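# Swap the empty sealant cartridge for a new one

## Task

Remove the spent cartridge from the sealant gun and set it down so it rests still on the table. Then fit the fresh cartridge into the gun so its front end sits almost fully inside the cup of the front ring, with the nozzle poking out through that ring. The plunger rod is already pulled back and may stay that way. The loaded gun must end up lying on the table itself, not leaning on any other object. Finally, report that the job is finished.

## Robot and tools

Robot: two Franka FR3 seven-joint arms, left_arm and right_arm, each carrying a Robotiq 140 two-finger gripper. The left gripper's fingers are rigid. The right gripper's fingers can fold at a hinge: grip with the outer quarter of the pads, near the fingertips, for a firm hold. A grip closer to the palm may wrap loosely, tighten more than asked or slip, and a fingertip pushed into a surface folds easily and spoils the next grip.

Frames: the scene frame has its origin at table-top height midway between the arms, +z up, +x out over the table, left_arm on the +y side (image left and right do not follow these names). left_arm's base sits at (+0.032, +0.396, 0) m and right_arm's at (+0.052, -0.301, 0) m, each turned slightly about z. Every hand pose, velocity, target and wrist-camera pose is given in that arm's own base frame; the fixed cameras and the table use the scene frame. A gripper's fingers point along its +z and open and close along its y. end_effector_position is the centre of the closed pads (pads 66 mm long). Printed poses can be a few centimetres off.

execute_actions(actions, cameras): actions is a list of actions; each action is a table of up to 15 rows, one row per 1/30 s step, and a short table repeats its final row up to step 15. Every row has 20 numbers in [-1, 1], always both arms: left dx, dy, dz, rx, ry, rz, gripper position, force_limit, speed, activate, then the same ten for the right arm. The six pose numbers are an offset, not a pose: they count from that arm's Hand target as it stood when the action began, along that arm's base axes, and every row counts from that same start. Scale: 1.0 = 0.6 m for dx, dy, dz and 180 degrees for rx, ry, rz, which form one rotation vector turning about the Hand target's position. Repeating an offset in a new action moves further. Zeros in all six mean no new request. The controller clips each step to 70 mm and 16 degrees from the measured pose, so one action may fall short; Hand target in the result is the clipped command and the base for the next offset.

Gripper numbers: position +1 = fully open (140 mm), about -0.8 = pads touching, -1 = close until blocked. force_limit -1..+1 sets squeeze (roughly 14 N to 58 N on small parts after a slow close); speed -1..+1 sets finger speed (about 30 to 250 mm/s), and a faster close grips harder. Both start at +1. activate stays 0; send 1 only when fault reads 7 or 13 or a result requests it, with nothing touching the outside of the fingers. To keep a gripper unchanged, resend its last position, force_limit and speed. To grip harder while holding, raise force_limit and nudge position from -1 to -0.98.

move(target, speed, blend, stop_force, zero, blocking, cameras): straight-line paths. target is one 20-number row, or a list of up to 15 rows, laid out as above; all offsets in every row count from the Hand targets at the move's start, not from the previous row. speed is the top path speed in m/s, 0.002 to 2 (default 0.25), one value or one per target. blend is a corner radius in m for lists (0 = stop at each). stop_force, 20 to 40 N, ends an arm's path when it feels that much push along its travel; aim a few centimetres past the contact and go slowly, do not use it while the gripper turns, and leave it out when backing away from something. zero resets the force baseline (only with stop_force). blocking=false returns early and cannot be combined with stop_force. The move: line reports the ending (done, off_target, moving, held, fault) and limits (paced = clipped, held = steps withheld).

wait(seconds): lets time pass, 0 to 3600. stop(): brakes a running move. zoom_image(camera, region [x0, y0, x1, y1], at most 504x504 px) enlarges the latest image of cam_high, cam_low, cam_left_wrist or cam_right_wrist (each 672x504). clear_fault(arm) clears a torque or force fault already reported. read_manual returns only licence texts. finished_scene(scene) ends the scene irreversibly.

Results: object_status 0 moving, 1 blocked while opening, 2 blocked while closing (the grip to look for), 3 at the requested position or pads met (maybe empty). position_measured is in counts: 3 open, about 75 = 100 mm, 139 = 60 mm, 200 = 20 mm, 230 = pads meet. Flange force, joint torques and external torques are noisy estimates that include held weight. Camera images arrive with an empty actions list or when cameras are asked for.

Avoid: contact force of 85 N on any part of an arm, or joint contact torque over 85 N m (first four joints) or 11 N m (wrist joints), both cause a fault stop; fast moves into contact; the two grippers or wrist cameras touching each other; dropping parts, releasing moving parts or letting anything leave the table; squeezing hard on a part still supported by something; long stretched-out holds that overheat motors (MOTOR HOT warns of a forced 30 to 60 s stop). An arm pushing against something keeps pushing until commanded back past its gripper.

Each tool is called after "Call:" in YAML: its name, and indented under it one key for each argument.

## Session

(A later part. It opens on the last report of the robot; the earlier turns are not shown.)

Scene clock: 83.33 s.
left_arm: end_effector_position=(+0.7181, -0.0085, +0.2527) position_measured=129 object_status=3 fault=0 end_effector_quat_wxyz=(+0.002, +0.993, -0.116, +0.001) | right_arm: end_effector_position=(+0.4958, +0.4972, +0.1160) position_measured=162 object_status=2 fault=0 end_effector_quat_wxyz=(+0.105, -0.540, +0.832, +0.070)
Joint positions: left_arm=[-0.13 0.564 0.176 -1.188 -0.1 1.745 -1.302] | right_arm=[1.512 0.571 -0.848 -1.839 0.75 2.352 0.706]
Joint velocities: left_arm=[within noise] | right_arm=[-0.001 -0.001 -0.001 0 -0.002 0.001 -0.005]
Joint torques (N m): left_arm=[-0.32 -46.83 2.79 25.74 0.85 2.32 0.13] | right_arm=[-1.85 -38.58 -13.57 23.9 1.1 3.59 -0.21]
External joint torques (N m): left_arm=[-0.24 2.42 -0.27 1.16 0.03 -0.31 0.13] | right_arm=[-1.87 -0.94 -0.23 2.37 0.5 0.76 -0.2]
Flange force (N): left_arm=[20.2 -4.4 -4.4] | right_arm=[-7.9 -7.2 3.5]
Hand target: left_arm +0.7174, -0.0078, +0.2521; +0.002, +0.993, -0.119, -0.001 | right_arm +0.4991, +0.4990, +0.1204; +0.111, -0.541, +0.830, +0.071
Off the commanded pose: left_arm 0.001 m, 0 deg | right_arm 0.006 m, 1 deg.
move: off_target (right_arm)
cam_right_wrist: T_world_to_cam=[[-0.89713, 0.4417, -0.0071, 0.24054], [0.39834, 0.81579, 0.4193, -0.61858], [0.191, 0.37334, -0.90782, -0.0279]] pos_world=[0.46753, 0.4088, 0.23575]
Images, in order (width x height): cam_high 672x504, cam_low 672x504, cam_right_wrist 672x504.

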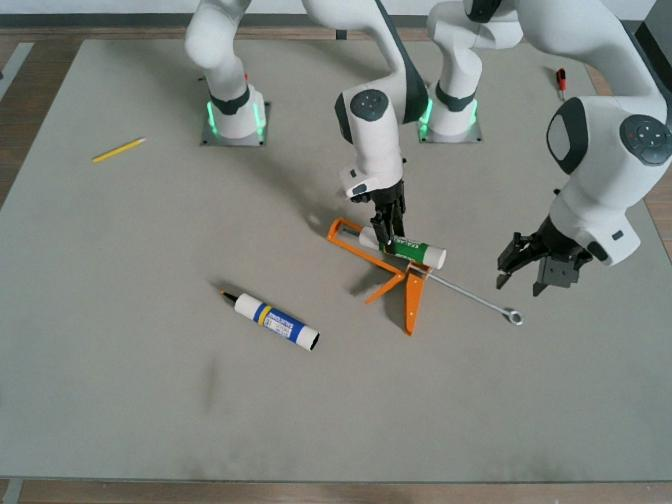

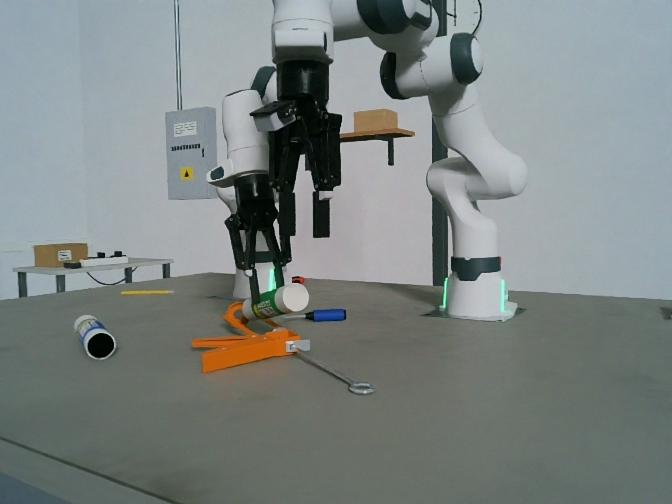

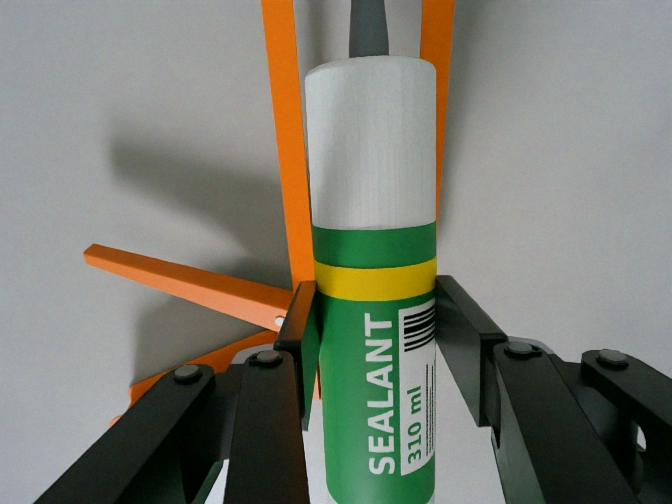

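Call:
move:
  target:
    - [0,0,0,0,0,0,0,-0.5,-0.5,0, -0.0077,-0.0265,-0.008,0,0,0,-0.98,0.05,-1,0]
  speed: 0.05
  cameras: ["cam_right_wrist","cam_high"]

Call:
zoom_image:
  camera: "cam_high"
  region: [300, 200, 400, 275]

Scene clock: 84.67 s.
left_arm: end_effector_position=(+0.7181, -0.0085, +0.2527) position_measured=129 object_status=3 fault=0 end_effector_quat_wxyz=(+0.002, +0.993, -0.116, +0.001) | right_arm: end_effector_position=(+0.4924, +0.4806, +0.1114) position_measured=162 object_status=2 fault=0 end_effector_quat_wxyz=(+0.105, -0.538, +0.833, +0.071)
Joint positions: left_arm=[-0.13 0.564 0.176 -1.188 -0.1 1.745 -1.302] | right_arm=[1.518 0.536 -0.852 -1.901 0.75 2.384 0.684]
Joint velocities: left_arm=[within noise] | right_arm=[0 0 0 0.001 0.001 0.002 -0.006]
Joint torques (N m): left_arm=[-0.3 -46.82 2.81 25.76 0.84 2.32 0.13] | right_arm=[-0.99 -36.96 -13.19 23.71 0.6 3.56 -0.19]
External joint torques (N m): left_arm=[-0.03 2.54 -0.13 1.13 0.04 -0.32 0.12] | right_arm=[-0.89 -0.68 -0.37 2.18 0.03 0.73 -0.18]
Flange force (N): left_arm=[20.5 -4.8 -4.4] | right_arm=[-6.0 -4.5 1.6]
Hand target: left_arm +0.7174, -0.0078, +0.2521; +0.002, +0.993, -0.119, -0.001 | right_arm +0.4945, +0.4831, +0.1156; +0.111, -0.541, +0.830, +0.071
Off the commanded pose: left_arm 0.001 m, 0 deg | right_arm 0.005 m, 1 deg.
move: off_target (right_arm)
cam_right_wrist: T_world_to_cam=[[-0.89464, 0.44677, -0.00365, 0.2407], [0.40377, 0.81199, 0.42146, -0.60278], [0.19126, 0.37559, -0.90684, -0.02657]] pos_world=[0.46381, 0.3919, 0.23084]
Images, in order (width x height): cam_high 672x504, cam_right_wrist 672x504.

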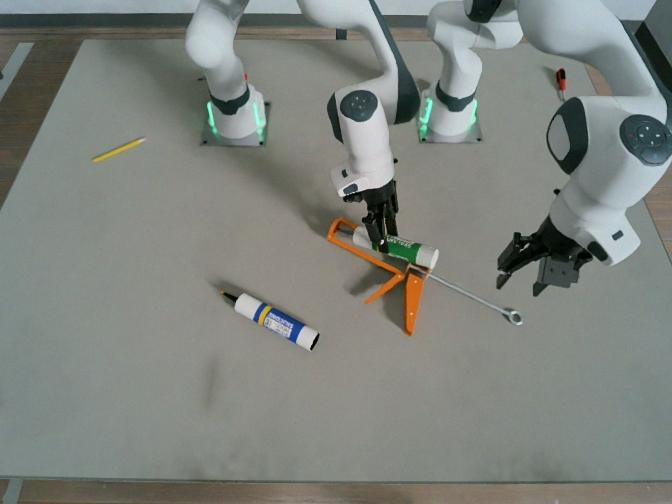

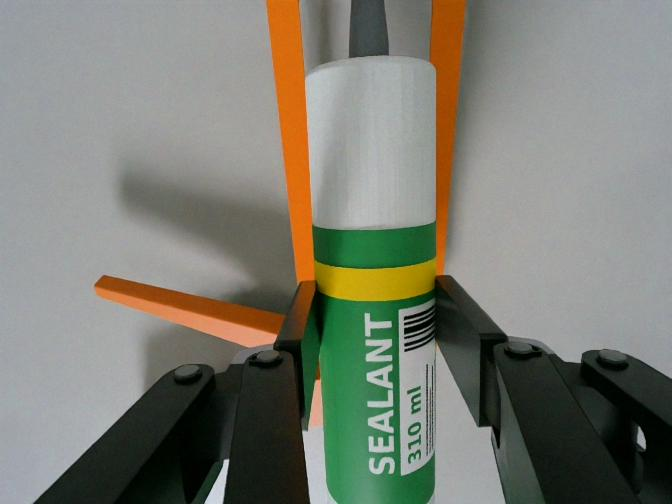

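Scaled by 5.040.

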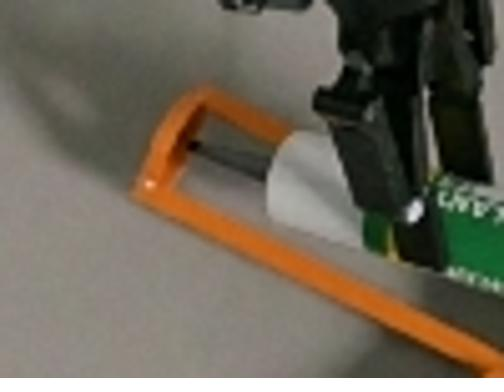

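Call:
move:
  target:
    - [0,0,0,0,0,0,0,-0.5,-0.5,0, -0.0198,-0.0442,-0.0123,0,0,0,-0.98,0.05,-1,0]
  speed: 0.04
  cameras: ["cam_right_wrist","cam_high"]

Call:
zoom_image:
  camera: "cam_high"
  region: [300, 200, 400, 275]

Scene clock: 86.13 s.
left_arm: end_effector_position=(+0.7181, -0.0085, +0.2527) position_measured=129 object_status=3 fault=0 end_effector_quat_wxyz=(+0.002, +0.993, -0.116, +0.001) | right_arm: end_effector_position=(+0.4801, +0.4546, +0.1043) position_measured=162 object_status=2 fault=0 end_effector_quat_wxyz=(+0.105, -0.538, +0.833, +0.072)
Joint positions: left_arm=[-0.13 0.564 0.176 -1.188 -0.1 1.745 -1.302] | right_arm=[1.549 0.471 -0.87 -2.011 0.742 2.441 0.651]
Joint velocities: left_arm=[within noise] | right_arm=[0 0.001 0 0.001 -0.001 0.003 -0.008]
Joint torques (N m): left_arm=[-0.3 -46.82 2.8 25.73 0.84 2.32 0.15] | right_arm=[-0.98 -33.84 -11.7 23.37 0.32 3.57 -0.19]
External joint torques (N m): left_arm=[0.11 2.46 -0.04 1.12 0.04 -0.31 0.15] | right_arm=[-0.95 -0.57 -0.25 1.98 -0.18 0.75 -0.18]
Flange force (N): left_arm=[20.1 -4.9 -4.4] | right_arm=[-5.0 -4.3 1.7]
Hand target: left_arm +0.7174, -0.0078, +0.2521; +0.002, +0.993, -0.119, -0.001 | right_arm +0.4826, +0.4565, +0.1082; +0.111, -0.541, +0.830, +0.071
Off the commanded pose: left_arm 0.001 m, 0 deg | right_arm 0.005 m, 1 deg.
move: off_target (right_arm)
cam_right_wrist: T_world_to_cam=[[-0.89474, 0.44658, -0.0029, 0.24141], [0.40376, 0.81169, 0.42206, -0.57356], [0.19084, 0.37646, -0.90656, -0.02112]] pos_world=[0.45161, 0.3657, 0.22363]
Images, in order (width x height): cam_high 672x504, cam_right_wrist 672x504.

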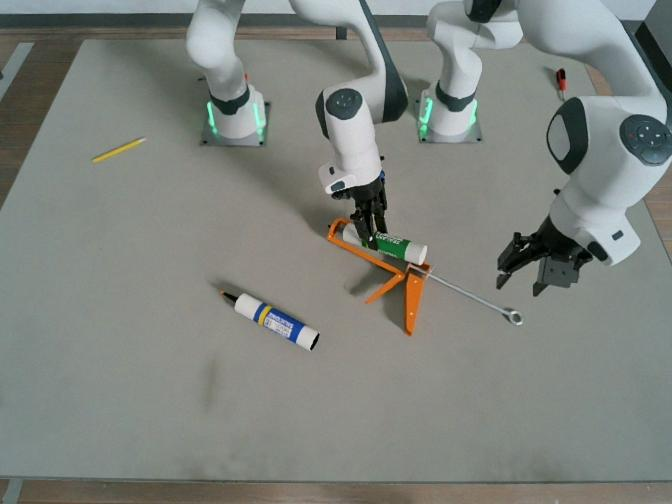

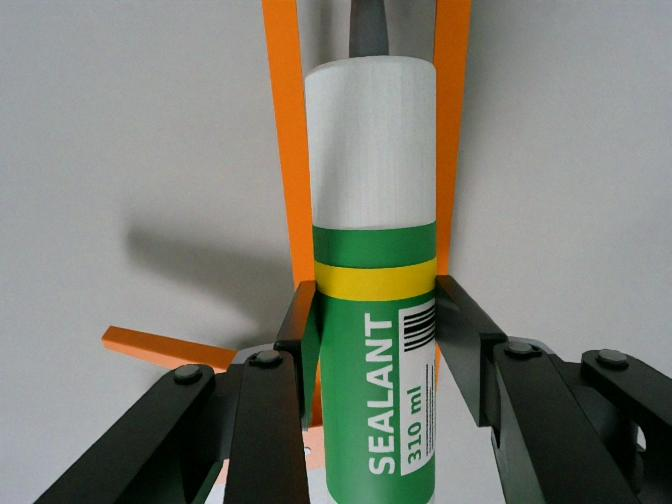

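Scaled by 5.040.

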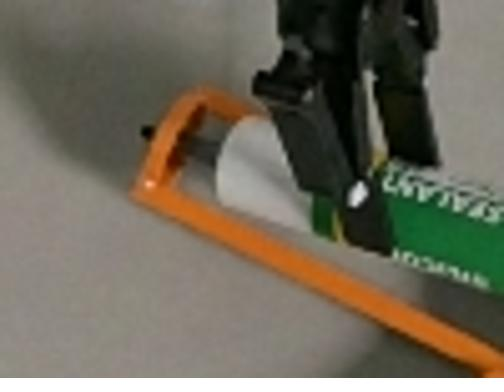

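Call:
move:
  target:
    - [0,0,0,0,0,0,0,-0.5,-0.5,0, -0.0132,-0.0294,-0.0085,0,0,0,-0.98,0.05,-1,0]
  speed: 0.04
  cameras: ["cam_right_wrist","cam_high"]

Call:
zoom_image:
  camera: "cam_high"
  region: [300, 200, 400, 275]

Scene clock: 87.40 s.
left_arm: end_effector_position=(+0.7181, -0.0085, +0.2527) position_measured=129 object_status=3 fault=0 end_effector_quat_wxyz=(+0.002, +0.993, -0.116, +0.001) | right_arm: end_effector_position=(+0.4722, +0.4370, +0.0994) position_measured=162 object_status=2 fault=0 end_effector_quat_wxyz=(+0.105, -0.538, +0.833, +0.072)
Joint positions: left_arm=[-0.13 0.564 0.176 -1.188 -0.1 1.745 -1.302] | right_arm=[1.566 0.428 -0.883 -2.081 0.734 2.479 0.63]
Joint velocities: left_arm=[within noise] | right_arm=[-0.001 0.001 0 -0.001 0 0.004 -0.006]
Joint torques (N m): left_arm=[-0.32 -46.84 2.82 25.73 0.85 2.32 0.14] | right_arm=[-0.96 -31.76 -10.6 23.29 0.3 3.56 -0.12]
External joint torques (N m): left_arm=[-0.16 2.64 -0.2 1.01 0.03 -0.34 0.14] | right_arm=[-0.93 -0.6 -0.13 2.1 -0.15 0.76 -0.11]
Flange force (N): left_arm=[20.1 -4.5 -4.1] | right_arm=[-5.2 -4.4 2.1]
Hand target: left_arm +0.7174, -0.0078, +0.2521; +0.002, +0.993, -0.119, -0.001 | right_arm +0.4747, +0.4389, +0.1031; +0.111, -0.541, +0.830, +0.071
Off the commanded pose: left_arm 0.001 m, 0 deg | right_arm 0.005 m, 1 deg.
move: off_target (right_arm)
cam_right_wrist: T_world_to_cam=[[-0.89482, 0.44642, -0.00294, 0.24229], [0.40353, 0.81163, 0.42239, -0.55401], [0.19095, 0.37677, -0.90641, -0.01753]] pos_world=[0.44371, 0.34809, 0.21883]
Images, in order (width x height): cam_high 672x504, cam_right_wrist 672x504.

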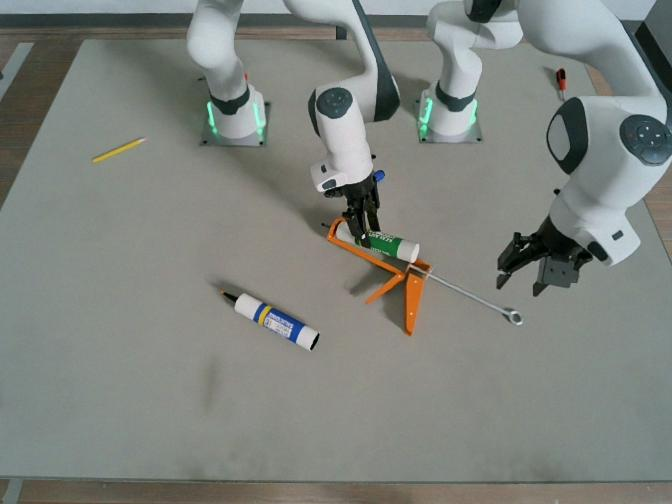

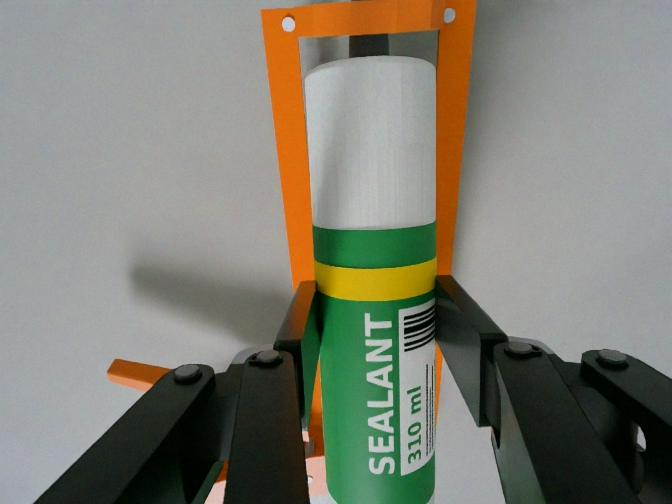

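Scaled by 5.040.

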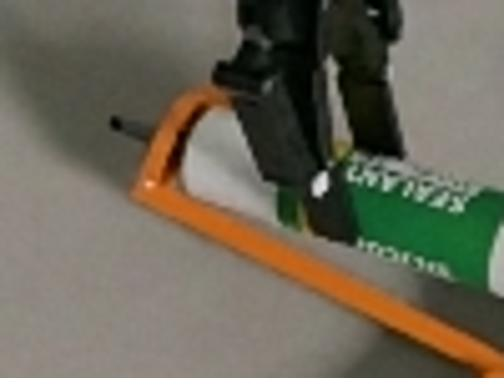

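Call:
move:
  target:
    - [-0.08,-0.3,-0.0868,0,0,0,0,-0.5,-0.5,0, 0,0,0,0,0,0,-0.98,0.05,-1,0]
  speed: 0.15
  cameras: ["all"]

Scene clock: 90.57 s.
left_arm: end_effector_position=(+0.6687, -0.1875, +0.2002) position_measured=129 object_status=3 fault=0 end_effector_quat_wxyz=(+0.001, +0.992, -0.123, -0.002) | right_arm: end_effector_position=(+0.4724, +0.4370, +0.0995) position_measured=162 object_status=2 fault=0 end_effector_quat_wxyz=(+0.106, -0.539, +0.833, +0.072)
Joint positions: left_arm=[-0.416 0.487 0.184 -1.444 -0.094 1.918 -1.545] | right_arm=[1.566 0.428 -0.883 -2.081 0.734 2.48 0.628]
Joint velocities: left_arm=[0 0 -0.001 0 0 0.001 -0.007] | right_arm=[within noise]
Joint torques (N m): left_arm=[-0.7 -45.38 3.28 24.82 0.84 2.78 -0.28] | right_arm=[-1.06 -31.74 -10.63 23.31 0.33 3.57 -0.2]
External joint torques (N m): left_arm=[-0.67 1.55 0.2 0.3 0.03 0.16 -0.28] | right_arm=[-0.91 -0.59 -0.06 2.15 -0.12 0.76 -0.19]
Flange force (N): left_arm=[6.6 1.3 0.6] | right_arm=[-5.4 -4.6 2.5]
Hand target: left_arm +0.6694, -0.1878, +0.2000; +0.002, +0.993, -0.119, -0.001 | right_arm +0.4747, +0.4389, +0.1031; +0.111, -0.541, +0.830, +0.071
Off the commanded pose: left_arm 0.001 m, 1 deg | right_arm 0.005 m, 1 deg.
move: done
cam_left_wrist: T_world_to_cam=[[-0.22238, -0.97386, 0.0464, -0.04473], [-0.86973, 0.21966, 0.44196, 0.52147], [-0.4406, 0.05792, -0.89584, 0.62219]] pos_world=[0.71772, -0.19415, 0.32899]
cam_right_wrist: T_world_to_cam=[[-0.89553, 0.44499, -0.00396, 0.24355], [0.40176, 0.8123, 0.4228, -0.55355], [0.19136, 0.37704, -0.90621, -0.01785]] pos_world=[0.44392, 0.34799, 0.21883]

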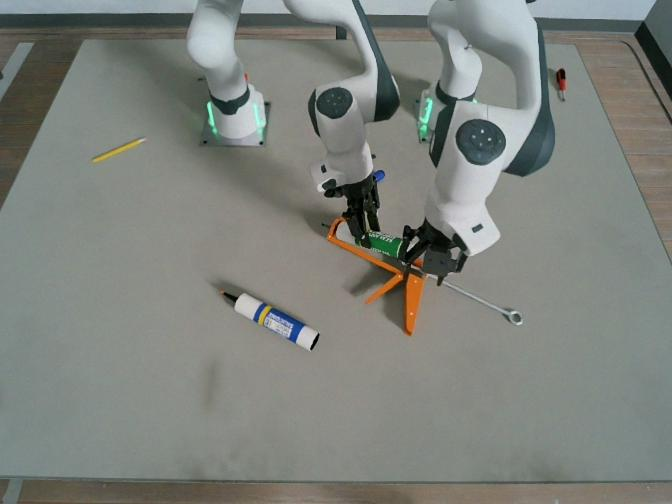

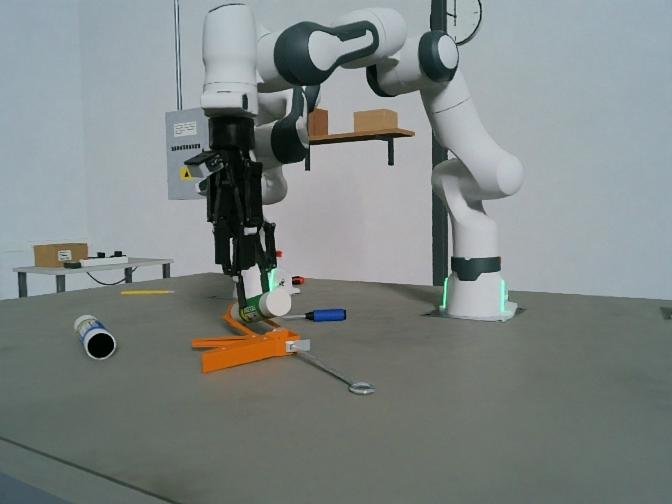

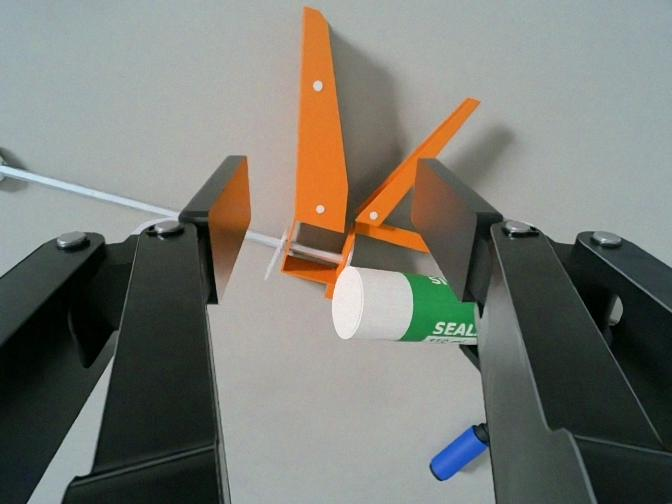

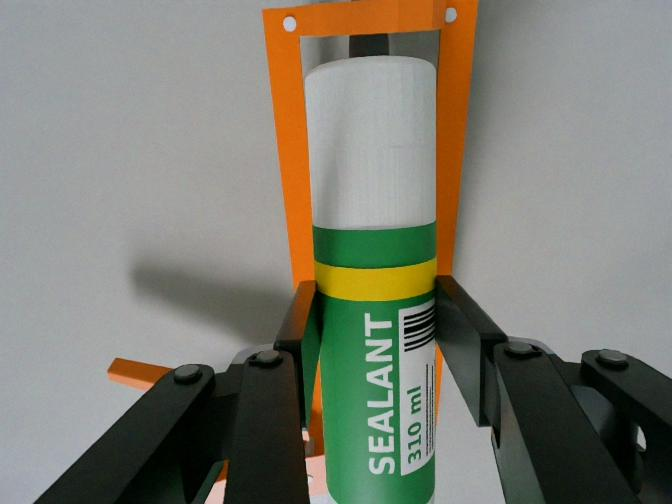

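Call:
move:
  target:
    - [0,0,-0.2635,0,0,0,0,-0.5,-0.5,0, 0,0,0,0,0,0,-0.98,0.05,-1,0]
    - [0,0,-0.2635,0,0,0,-1,-0.5,-1,0, 0,0,0,0,0,0,-0.98,0.05,-1,0]
  speed: 0.12
  cameras: ["cam_left_wrist","cam_low"]

Scene clock: 94.20 s.
left_arm: end_effector_position=(+0.6678, -0.1867, +0.0407) position_measured=182 object_status=0 fault=0 end_effector_quat_wxyz=(+0.001, +0.993, -0.116, -0.004) | right_arm: end_effector_position=(+0.4724, +0.4370, +0.0995) position_measured=162 object_status=2 fault=0 end_effector_quat_wxyz=(+0.106, -0.539, +0.833, +0.072)
Joint positions: left_arm=[-0.401 0.653 0.155 -1.598 -0.122 2.234 -1.54] | right_arm=[1.566 0.428 -0.883 -2.081 0.734 2.48 0.628]
Joint torques (N m): left_arm=[-0.09 -47.23 2.72 23.72 0.58 3.07 0.09] | right_arm=[-1.03 -31.76 -10.63 23.36 0.32 3.57 -0.16]
External joint torques (N m): left_arm=[-0.06 2.36 -0.89 0.92 -0.09 0.47 0.09] | right_arm=[-0.83 -0.45 0.02 2.09 -0.12 0.74 -0.16]
Flange force (N): left_arm=[11.1 0.5 4.3] | right_arm=[-5.5 -4.5 2.7]
Hand target: left_arm +0.6694, -0.1878, +0.0419; +0.002, +0.993, -0.119, -0.001 | right_arm +0.4747, +0.4389, +0.1031; +0.111, -0.541, +0.830, +0.071
Off the commanded pose: left_arm 0.002 m, 0 deg | right_arm 0.005 m, 1 deg.
move: done
cam_left_wrist: T_world_to_cam=[[-0.20865, -0.97693, 0.04545, -0.04635], [-0.8717, 0.20685, 0.44425, 0.58986], [-0.4434, 0.05307, -0.89475, 0.47982]] pos_world=[0.71726, -0.19276, 0.16939]
Images, in order (width x height): cam_low 672x504, cam_left_wrist 672x504.

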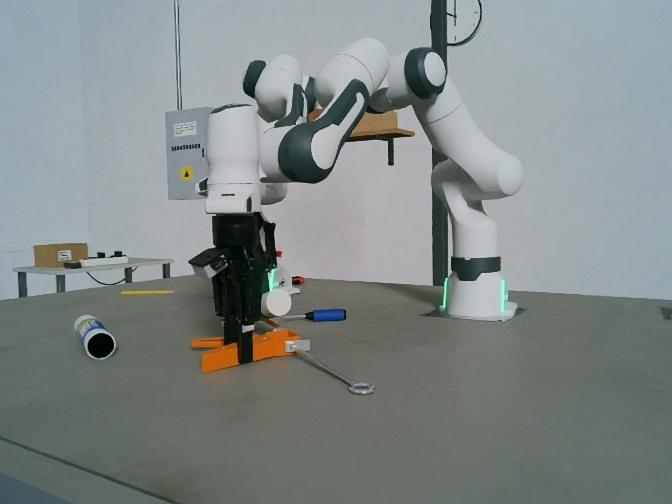

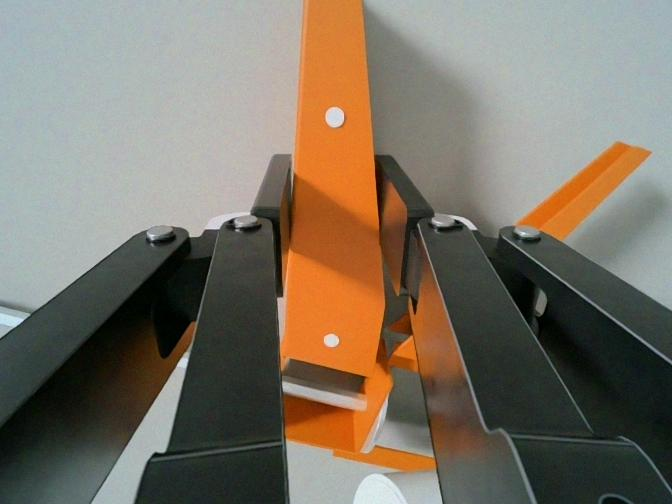

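Call:
move:
  target:
    - [0,0,0,0,0,0,-1,-0.5,-1,0, -0.0077,-0.0133,-0.02,-0.0111,0.005,0,-0.98,0.05,-1,0]
  speed: 0.03
  cameras: ["all"]

Call:
zoom_image:
  camera: "cam_high"
  region: [300, 200, 400, 275]

Scene clock: 95.50 s.
left_arm: end_effector_position=(+0.6678, -0.1867, +0.0408) position_measured=182 object_status=2 fault=0 end_effector_quat_wxyz=(+0.001, +0.993, -0.116, -0.004) | right_arm: end_effector_position=(+0.4688, +0.4304, +0.0893) position_measured=162 object_status=2 fault=0 end_effector_quat_wxyz=(+0.094, -0.544, +0.831, +0.061)
Joint positions: left_arm=[-0.401 0.653 0.155 -1.598 -0.122 2.234 -1.54] | right_arm=[1.568 0.447 -0.884 -2.081 0.721 2.467 0.63]
Joint velocities: left_arm=[within noise] | right_arm=[0.002 0 -0.002 -0.001 0 -0.003 0]
Joint torques (N m): left_arm=[-0.09 -47.49 2.7 23.68 0.61 2.76 0.09] | right_arm=[-1.13 -30.65 -11.22 23.08 0.28 2.96 0.03]
External joint torques (N m): left_arm=[0.09 2.19 -0.81 0.8 -0.07 0.14 0.09] | right_arm=[-1.12 0.89 -0.3 2.08 -0.18 0.16 0.04]
Flange force (N): left_arm=[10.7 0.3 3.5] | right_arm=[-9.5 -7.1 4.5]
Hand target: left_arm +0.6694, -0.1878, +0.0419; +0.002, +0.993, -0.119, -0.001 | right_arm +0.4701, +0.4309, +0.0911; +0.095, -0.543, +0.832, +0.061
Off the commanded pose: left_arm 0.002 m, 0 deg | right_arm 0.002 m, 0 deg.
move: done
cam_left_wrist: T_world_to_cam=[[-0.20865, -0.97693, 0.04545, -0.04635], [-0.8717, 0.20685, 0.44425, 0.58986], [-0.4434, 0.05307, -0.89475, 0.47982]] pos_world=[0.71726, -0.19276, 0.16939]
cam_right_wrist: T_world_to_cam=[[-0.90023, 0.43531, -0.01021, 0.25018], [0.39654, 0.82929, 0.39376, -0.54467], [0.17987, 0.35042, -0.91916, -0.00588]] pos_world=[0.44226, 0.34484, 0.21162]

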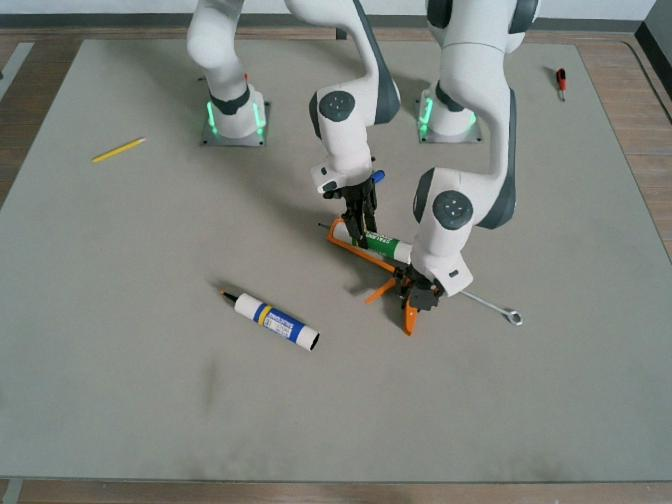

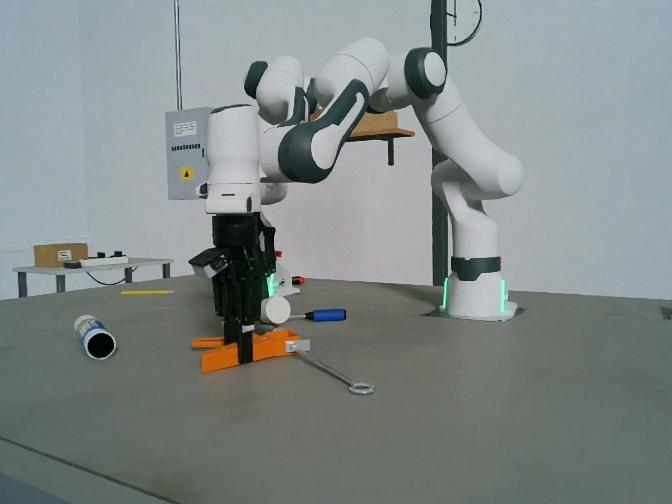

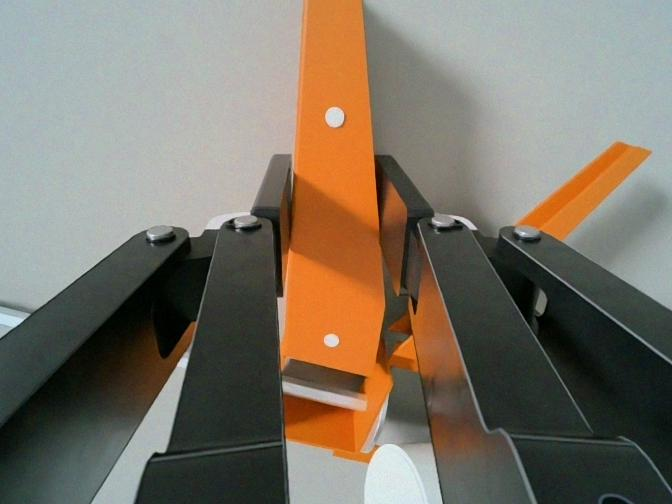

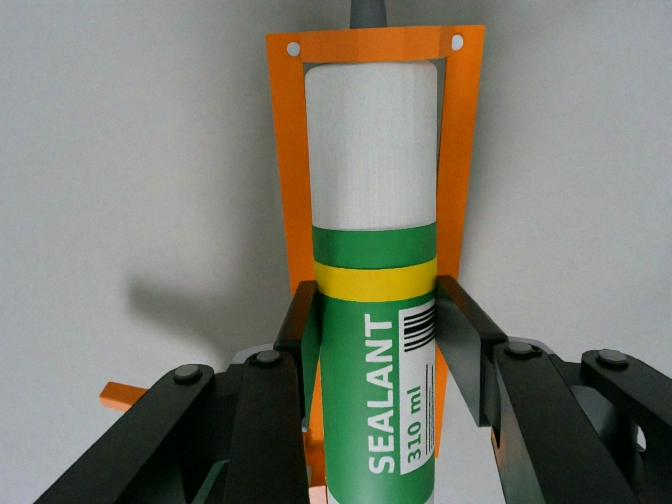

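Scaled by 5.040.

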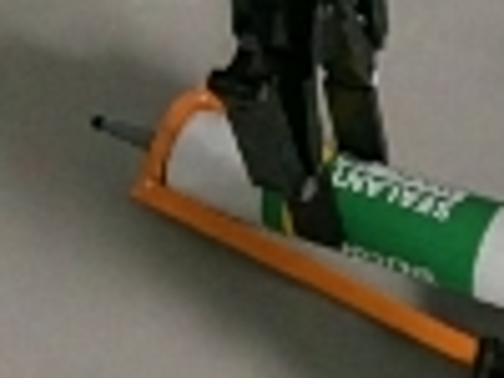

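Call:
move:
  target:
    - [0,0,0,0,0,0,-1,-0.5,-1,0, -0.0045,-0.0025,-0.003,-0.004,0.0018,0,-0.98,0.05,-1,0]
  speed: 0.02
  cameras: ["cam_left_wrist","cam_right_wrist"]

Scene clock: 96.57 s.
left_arm: end_effector_position=(+0.6678, -0.1867, +0.0408) position_measured=182 object_status=2 fault=0 end_effector_quat_wxyz=(+0.001, +0.993, -0.116, -0.004) | right_arm: end_effector_position=(+0.4661, +0.4280, +0.0870) position_measured=162 object_status=2 fault=0 end_effector_quat_wxyz=(+0.088, -0.545, +0.832, +0.057)
Joint positions: left_arm=[-0.401 0.653 0.155 -1.598 -0.122 2.234 -1.54] | right_arm=[1.577 0.453 -0.892 -2.081 0.712 2.456 0.639]
Joint velocities: left_arm=[within noise] | right_arm=[0.001 0.001 -0.003 0.001 0.001 -0.004 0.005]
Joint torques (N m): left_arm=[-0.06 -47.46 2.7 23.67 0.62 2.77 0.1] | right_arm=[-0.63 -30.38 -11.51 23.29 0.31 2.84 0.2]
External joint torques (N m): left_arm=[-0.18 2.25 -1.03 0.81 -0.06 0.15 0.1] | right_arm=[-0.7 1.02 -0.48 2.43 -0.17 0.07 0.21]
Flange force (N): left_arm=[10.8 0.7 3.6] | right_arm=[-10.8 -6.5 3.4]
Hand target: left_arm +0.6694, -0.1878, +0.0419; +0.002, +0.993, -0.119, -0.001 | right_arm +0.4674, +0.4294, +0.0893; +0.089, -0.543, +0.833, +0.057
Off the commanded pose: left_arm 0.002 m, 0 deg | right_arm 0.003 m, 0 deg.
move: done
cam_left_wrist: T_world_to_cam=[[-0.20865, -0.97693, 0.04545, -0.04635], [-0.8717, 0.20685, 0.44425, 0.58986], [-0.4434, 0.05307, -0.89475, 0.47982]] pos_world=[0.71726, -0.19276, 0.16939]
cam_right_wrist: T_world_to_cam=[[-0.90067, 0.43437, -0.01113, 0.24948], [0.39792, 0.83483, 0.38043, -0.54268], [0.17454, 0.33821, -0.92474, 0.00154]] pos_world=[0.44037, 0.34416, 0.21065]

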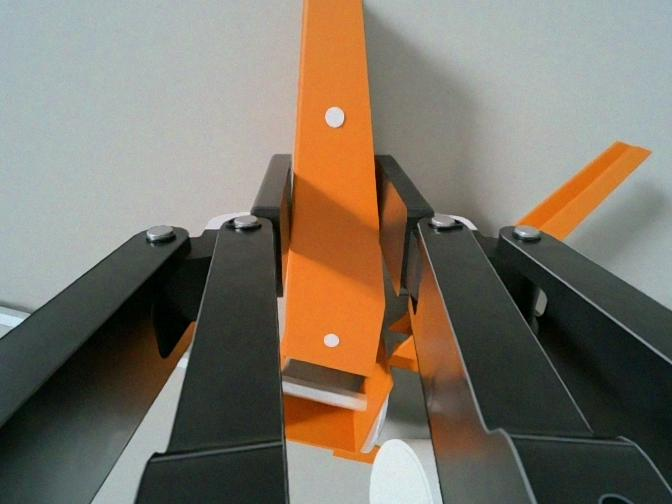

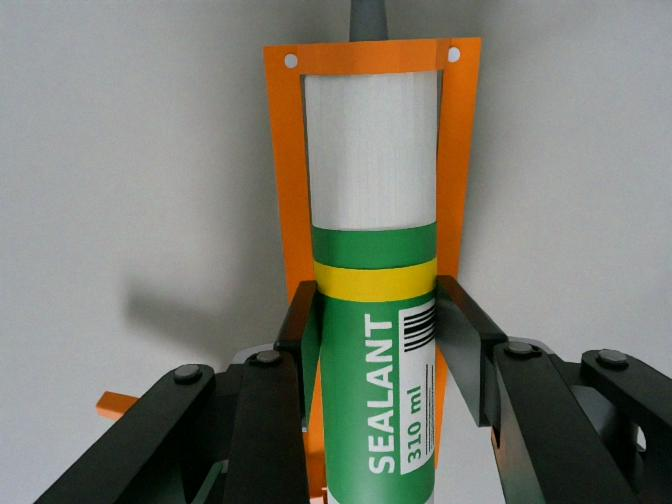

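Call:
move:
  target:
    - [0,0,0,0,0,0,-1,-0.5,-1,0, 0.0019,0.005,-0.0136,-0.0253,0.0114,0,-0.98,0.05,-1,0]
  speed: 0.03
  cameras: ["cam_left_wrist","cam_right_wrist"]

Scene clock: 98.67 s.
left_arm: end_effector_position=(+0.6678, -0.1867, +0.0408) position_measured=182 object_status=2 fault=0 end_effector_quat_wxyz=(+0.001, +0.993, -0.116, -0.004) | right_arm: end_effector_position=(+0.4696, +0.4352, +0.0836) position_measured=162 object_status=2 fault=0 end_effector_quat_wxyz=(+0.057, -0.548, +0.833, +0.035)
Joint positions: left_arm=[-0.401 0.653 0.155 -1.597 -0.122 2.234 -1.54] | right_arm=[1.576 0.541 -0.911 -1.976 0.68 2.343 0.695]
Joint velocities: left_arm=[within noise] | right_arm=[0.001 0.001 -0.001 0.001 0 -0.004 0.005]
Joint torques (N m): left_arm=[-0.03 -47.94 2.76 23.85 0.52 2.82 0.1] | right_arm=[-1.76 -30.22 -13.03 20.29 0.37 1.94 0.3]
External joint torques (N m): left_arm=[0.23 1.7 -0.69 0.98 -0.15 0.2 0.1] | right_arm=[-1.88 3.62 0.18 -0.31 -0.21 -0.75 0.31]
Flange force (N): left_arm=[10.1 0.0 2.8] | right_arm=[-10.9 -8.5 8.2]
Hand target: left_arm +0.6694, -0.1878, +0.0419; +0.002, +0.993, -0.119, -0.001 | right_arm +0.4685, +0.4324, +0.0812; +0.053, -0.545, +0.836, +0.034
Off the commanded pose: left_arm 0.002 m, 0 deg | right_arm 0.004 m, 1 deg.
move: off_target (right_arm)
cam_left_wrist: T_world_to_cam=[[-0.20871, -0.97692, 0.04554, -0.04643], [-0.87179, 0.20694, 0.44403, 0.58995], [-0.4432, 0.05297, -0.89486, 0.47977]] pos_world=[0.71726, -0.19286, 0.16949]
cam_right_wrist: T_world_to_cam=[[-0.90254, 0.43026, -0.01736, 0.25264], [0.4043, 0.86058, 0.30975, -0.557], [0.14821, 0.27254, -0.95066, 0.03842]] pos_world=[0.44752, 0.36017, 0.21344]

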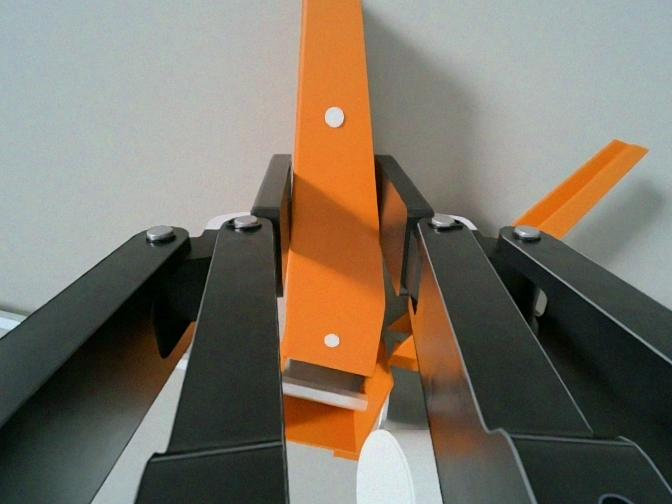

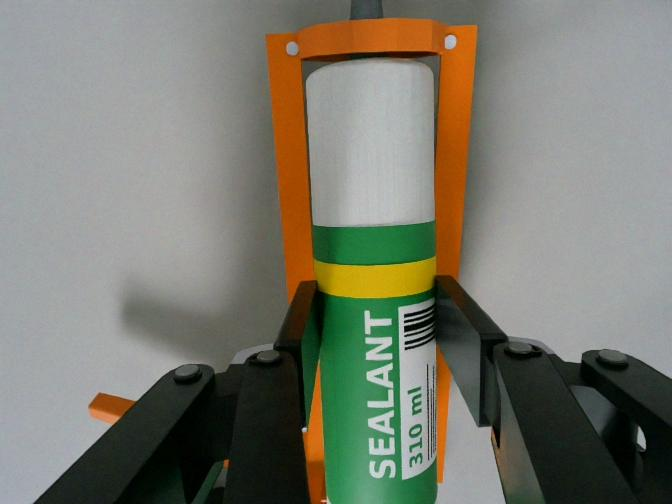

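Call:
move:
  target:
    - [0,0,0,0,0,0,-1,-0.5,-1,0, -0.0018,-0.005,0.0145,0.0273,-0.0123,0,-0.98,0.05,-1,0]
  speed: 0.04

Call:
move:
  target:
    - [0,0,0,0,0,0,-1,-0.5,-1,0, -0.0067,-0.0149,-0.0036,0,0,0,-0.98,0.05,-1,0]
  speed: 0.01
  stop_force: 20
  cameras: ["cam_left_wrist","cam_right_wrist","cam_high"]

Scene clock: 101.27 s.
left_arm: end_effector_position=(+0.6678, -0.1871, +0.0407) position_measured=182 object_status=2 fault=0 end_effector_quat_wxyz=(+0.001, +0.993, -0.117, -0.004) | right_arm: end_effector_position=(+0.4648, +0.4276, +0.0868) position_measured=162 object_status=2 fault=0 end_effector_quat_wxyz=(+0.087, -0.541, +0.834, +0.058)
Joint positions: left_arm=[-0.4 0.653 0.154 -1.597 -0.122 2.234 -1.538] | right_arm=[1.583 0.452 -0.897 -2.084 0.714 2.456 0.646]
Joint velocities: left_arm=[within noise] | right_arm=[0 0 0 0 0 0.002 -0.007]
Joint torques (N m): left_arm=[-0.17 -48.56 3.04 24.41 0.53 2.83 0.02] | right_arm=[-1.41 -31.58 -10.99 22.71 0.95 3.6 -0.26]
External joint torques (N m): left_arm=[-0.11 1.08 -0.55 1.59 -0.15 0.21 0.02] | right_arm=[-1.5 -0.39 0.03 1.92 0.48 0.84 -0.26]
Flange force (N): left_arm=[11.1 0.6 1.7] | right_arm=[-5.9 -6.6 5.7]
Hand target: left_arm +0.6694, -0.1878, +0.0419; +0.002, +0.993, -0.119, -0.001 | right_arm +0.4674, +0.4294, +0.0899; +0.092, -0.543, +0.833, +0.059
Off the commanded pose: left_arm 0.002 m, 0 deg | right_arm 0.004 m, 1 deg.
move: off_target (right_arm)

Scene clock: 103.23 s.
left_arm: end_effector_position=(+0.6671, -0.1894, +0.0407) position_measured=182 object_status=2 fault=0 end_effector_quat_wxyz=(+0.002, +0.993, -0.118, -0.004) | right_arm: end_effector_position=(+0.4637, +0.4220, +0.0878) position_measured=162 object_status=2 fault=0 end_effector_quat_wxyz=(+0.093, -0.541, +0.834, +0.060)
Joint positions: left_arm=[-0.4 0.653 0.15 -1.597 -0.122 2.234 -1.538] | right_arm=[1.586 0.426 -0.898 -2.115 0.711 2.484 0.636]
Joint torques (N m): left_arm=[1.1 -47.29 4.16 23.53 1.11 2.96 0.07] | right_arm=[-1.77 -29.65 -10.84 20.08 -0.09 2.47 -0.12]
External joint torques (N m): left_arm=[1.25 2.3 0.72 0.73 0.43 0.35 0.07] | right_arm=[-1.86 0.54 -0.48 -0.66 -0.53 -0.3 -0.11]
Flange force (N): left_arm=[10.5 -1.4 3.8] | right_arm=[-0.6 -4.1 1.8]
Hand target: left_arm +0.6694, -0.1878, +0.0419; +0.002, +0.993, -0.119, -0.001 | right_arm +0.4634, +0.4205, +0.0877; +0.092, -0.543, +0.833, +0.059
Off the commanded pose: left_arm 0.003 m, 0 deg | right_arm 0.002 m, 0 deg.
move: done
cam_left_wrist: T_world_to_cam=[[-0.21264, -0.97595, 0.04803, -0.04652], [-0.87056, 0.21154, 0.44427, 0.58993], [-0.44374, 0.05265, -0.89461, 0.4797]] pos_world=[0.71655, -0.19546, 0.16929]
cam_right_wrist: T_world_to_cam=[[-0.89633, 0.44325, -0.01088, 0.24404], [0.40413, 0.82681, 0.39123, -0.53741], [0.18241, 0.34628, -0.92023, -0.00281]] pos_world=[0.43643, 0.33714, 0.21033]
Images, in order (width x height): cam_high 672x504, cam_left_wrist 672x504, cam_right_wrist 672x504.

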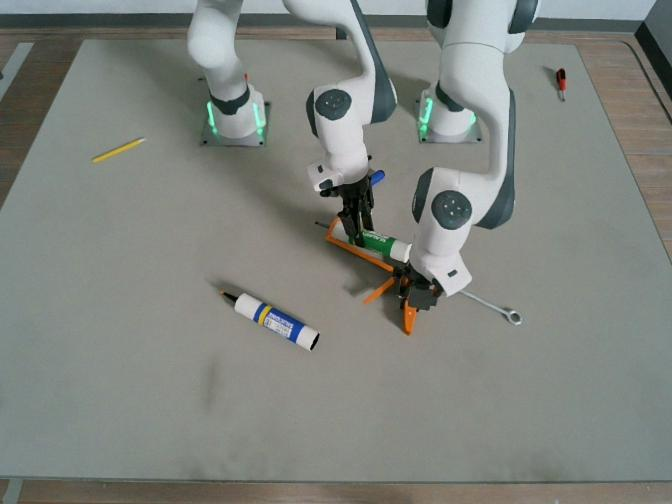

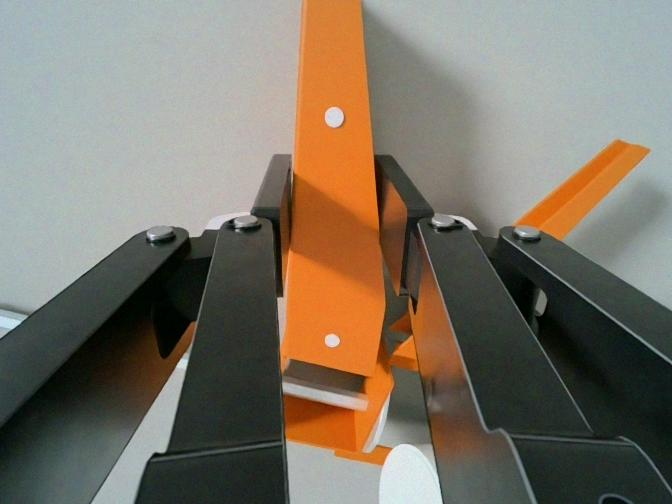

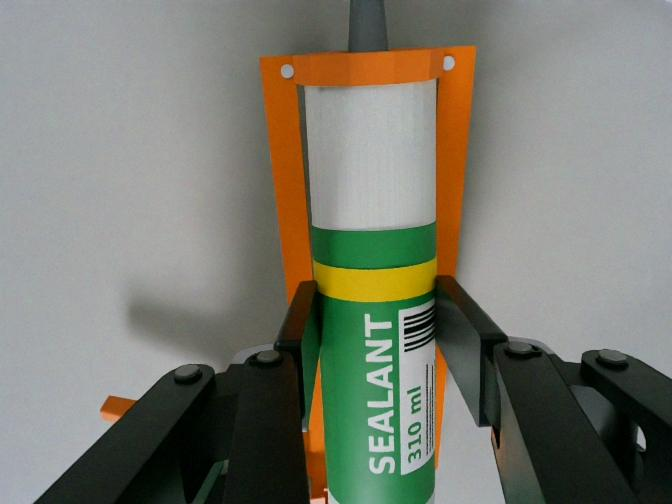

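Call:
move:
  target:
    - [0,0,0,0,0,0,-1,-0.5,-1,0, 0.0008,0.0045,-0.0113,-0.0238,0.0107,0,-0.98,0.05,-1,0]
  speed: 0.02
  cameras: ["cam_left_wrist","cam_right_wrist"]

Scene clock: 106.00 s.
left_arm: end_effector_position=(+0.6670, -0.1895, +0.0407) position_measured=182 object_status=2 fault=0 end_effector_quat_wxyz=(+0.002, +0.993, -0.118, -0.004) | right_arm: end_effector_position=(+0.4642, +0.4240, +0.0805) position_measured=162 object_status=2 fault=0 end_effector_quat_wxyz=(+0.060, -0.548, +0.834, +0.037)
Joint positions: left_arm=[-0.4 0.653 0.15 -1.597 -0.122 2.234 -1.538] | right_arm=[1.586 0.507 -0.913 -2.03 0.674 2.379 0.683]
Joint velocities: left_arm=[within noise] | right_arm=[0.001 0.001 -0.001 0.002 -0.001 -0.002 0.005]
Joint torques (N m): left_arm=[1.02 -48.08 4.18 23.81 1.22 2.81 0.09] | right_arm=[-1.49 -31.07 -13.39 21.66 0.26 2.08 0.25]
External joint torques (N m): left_arm=[0.99 1.49 0.6 1.03 0.54 0.2 0.09] | right_arm=[-1.43 1.52 -0.79 1.07 -0.29 -0.64 0.25]
Flange force (N): left_arm=[9.8 -1.1 2.2] | right_arm=[-9.3 -6.9 2.4]
Hand target: left_arm +0.6694, -0.1878, +0.0419; +0.002, +0.993, -0.119, -0.001 | right_arm +0.4639, +0.4232, +0.0809; +0.058, -0.545, +0.836, +0.037
Off the commanded pose: left_arm 0.003 m, 0 deg | right_arm 0.001 m, 0 deg.
move: done
cam_left_wrist: T_world_to_cam=[[-0.21268, -0.97593, 0.04816, -0.04661], [-0.87055, 0.21163, 0.44424, 0.58997], [-0.44374, 0.05255, -0.89461, 0.47969]] pos_world=[0.71655, -0.19556, 0.16929]
cam_right_wrist: T_world_to_cam=[[-0.90181, 0.43181, -0.01677, 0.25148], [0.40497, 0.85802, 0.31592, -0.54398], [0.15081, 0.2781, -0.94864, 0.03558]] pos_world=[0.44171, 0.34826, 0.20982]

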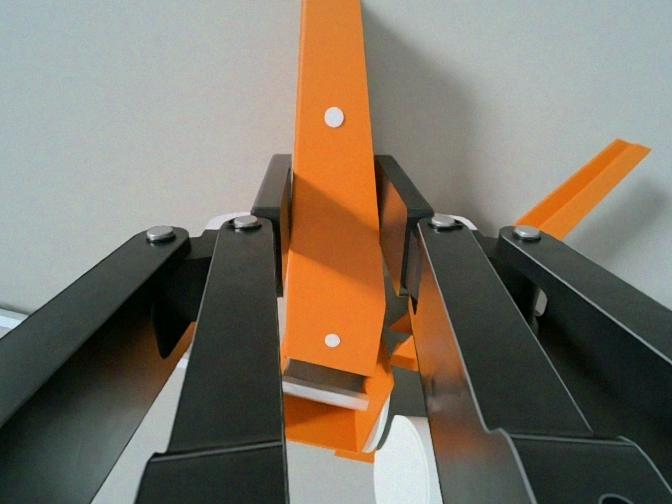

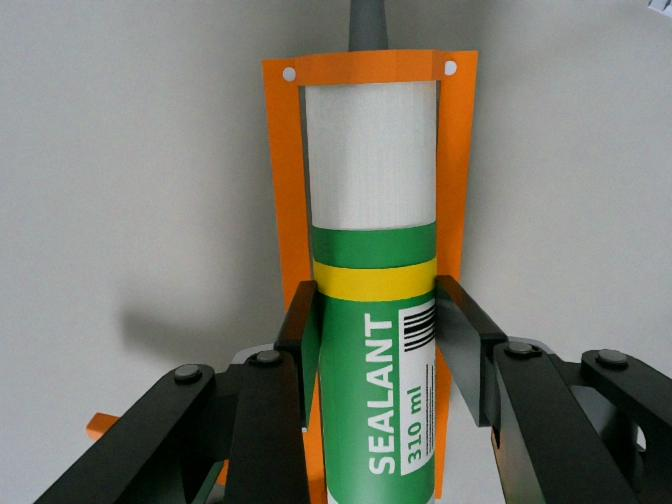

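Call:
move:
  target:
    - [0,0,0,0,0,0,-1,-0.5,-1,0, 0.003,0.008,-0.0173,-0.0334,0.015,0,-0.98,0.05,-1,0]
  speed: 0.02
  cameras: ["cam_left_wrist","cam_right_wrist","cam_high"]

Call:
zoom_image:
  camera: "cam_high"
  region: [300, 200, 400, 275]

Scene clock: 109.57 s.
left_arm: end_effector_position=(+0.6670, -0.1896, +0.0407) position_measured=182 object_status=2 fault=0 end_effector_quat_wxyz=(+0.002, +0.993, -0.118, -0.004) | right_arm: end_effector_position=(+0.4643, +0.4281, +0.0688) position_measured=162 object_status=2 fault=0 end_effector_quat_wxyz=(+0.009, -0.549, +0.835, +0.006)
Joint positions: left_arm=[-0.4 0.653 0.15 -1.597 -0.122 2.234 -1.538] | right_arm=[1.572 0.639 -0.929 -1.883 0.65 2.212 0.742]
Joint velocities: left_arm=[within noise] | right_arm=[0 0 -0.001 0 -0.001 -0.004 0.003]
Joint torques (N m): left_arm=[0.63 -47.66 3.86 23.49 0.89 2.75 0.03] | right_arm=[-1.43 -35.37 -16.41 21.95 0.72 2.33 0.21]
External joint torques (N m): left_arm=[0.66 2 0.33 0.66 0.21 0.14 0.03] | right_arm=[-1.54 0.91 -0.91 2.09 0.1 -0.2 0.21]
Flange force (N): left_arm=[9.4 -0.6 3.0] | right_arm=[-12.2 -7.9 1.0]
Hand target: left_arm +0.6694, -0.1878, +0.0419; +0.002, +0.993, -0.119, -0.001 | right_arm +0.4657, +0.4280, +0.0705; +0.009, -0.546, +0.838, +0.006
Off the commanded pose: left_arm 0.003 m, 0 deg | right_arm 0.002 m, 0 deg.
move: done
cam_left_wrist: T_world_to_cam=[[-0.21278, -0.97591, 0.04821, -0.04654], [-0.87053, 0.21175, 0.44423, 0.58998], [-0.44374, 0.05255, -0.89461, 0.47969]] pos_world=[0.71655, -0.19556, 0.16929]
cam_right_wrist: T_world_to_cam=[[-0.90322, 0.42882, -0.01769, 0.25157], [0.41696, 0.88651, 0.20059, -0.5536], [0.1017, 0.1738, -0.97952, 0.09289]] pos_world=[0.4486, 0.36675, 0.20649]
Images, in order (width x height): cam_high 672x504, cam_left_wrist 672x504, cam_right_wrist 672x504.

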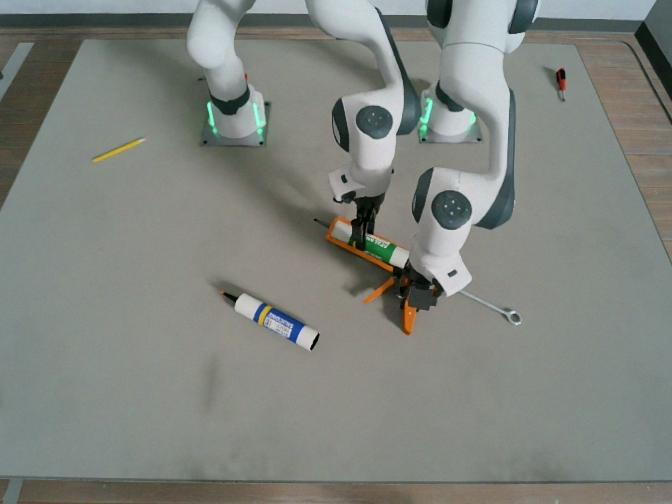

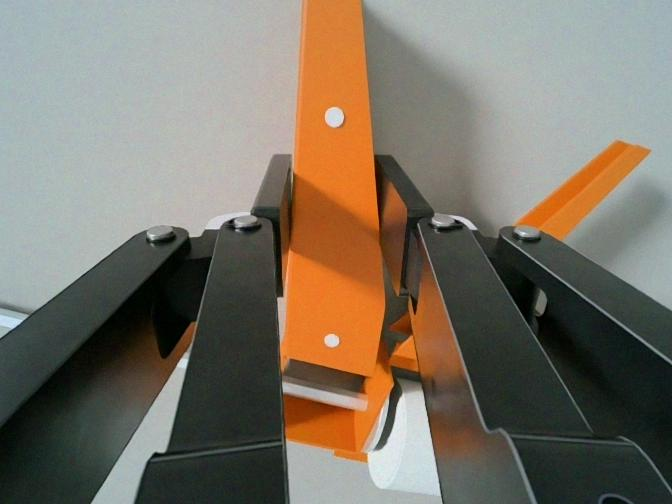

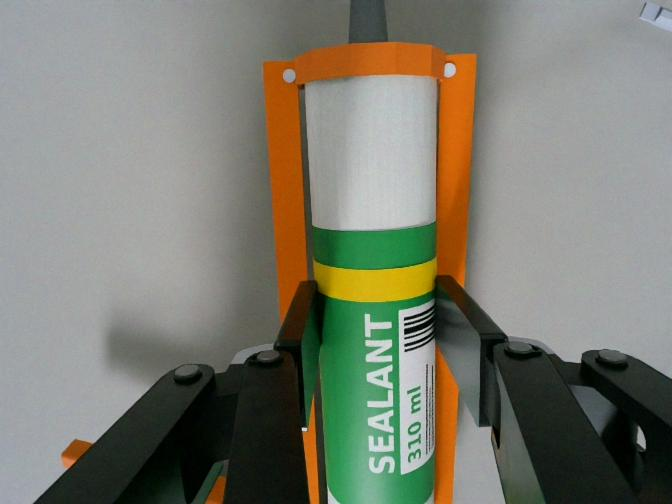

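Scaled by 5.040.

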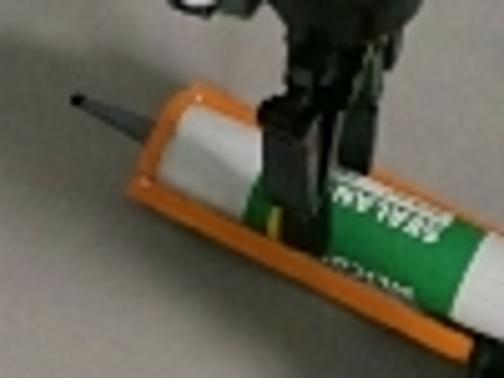

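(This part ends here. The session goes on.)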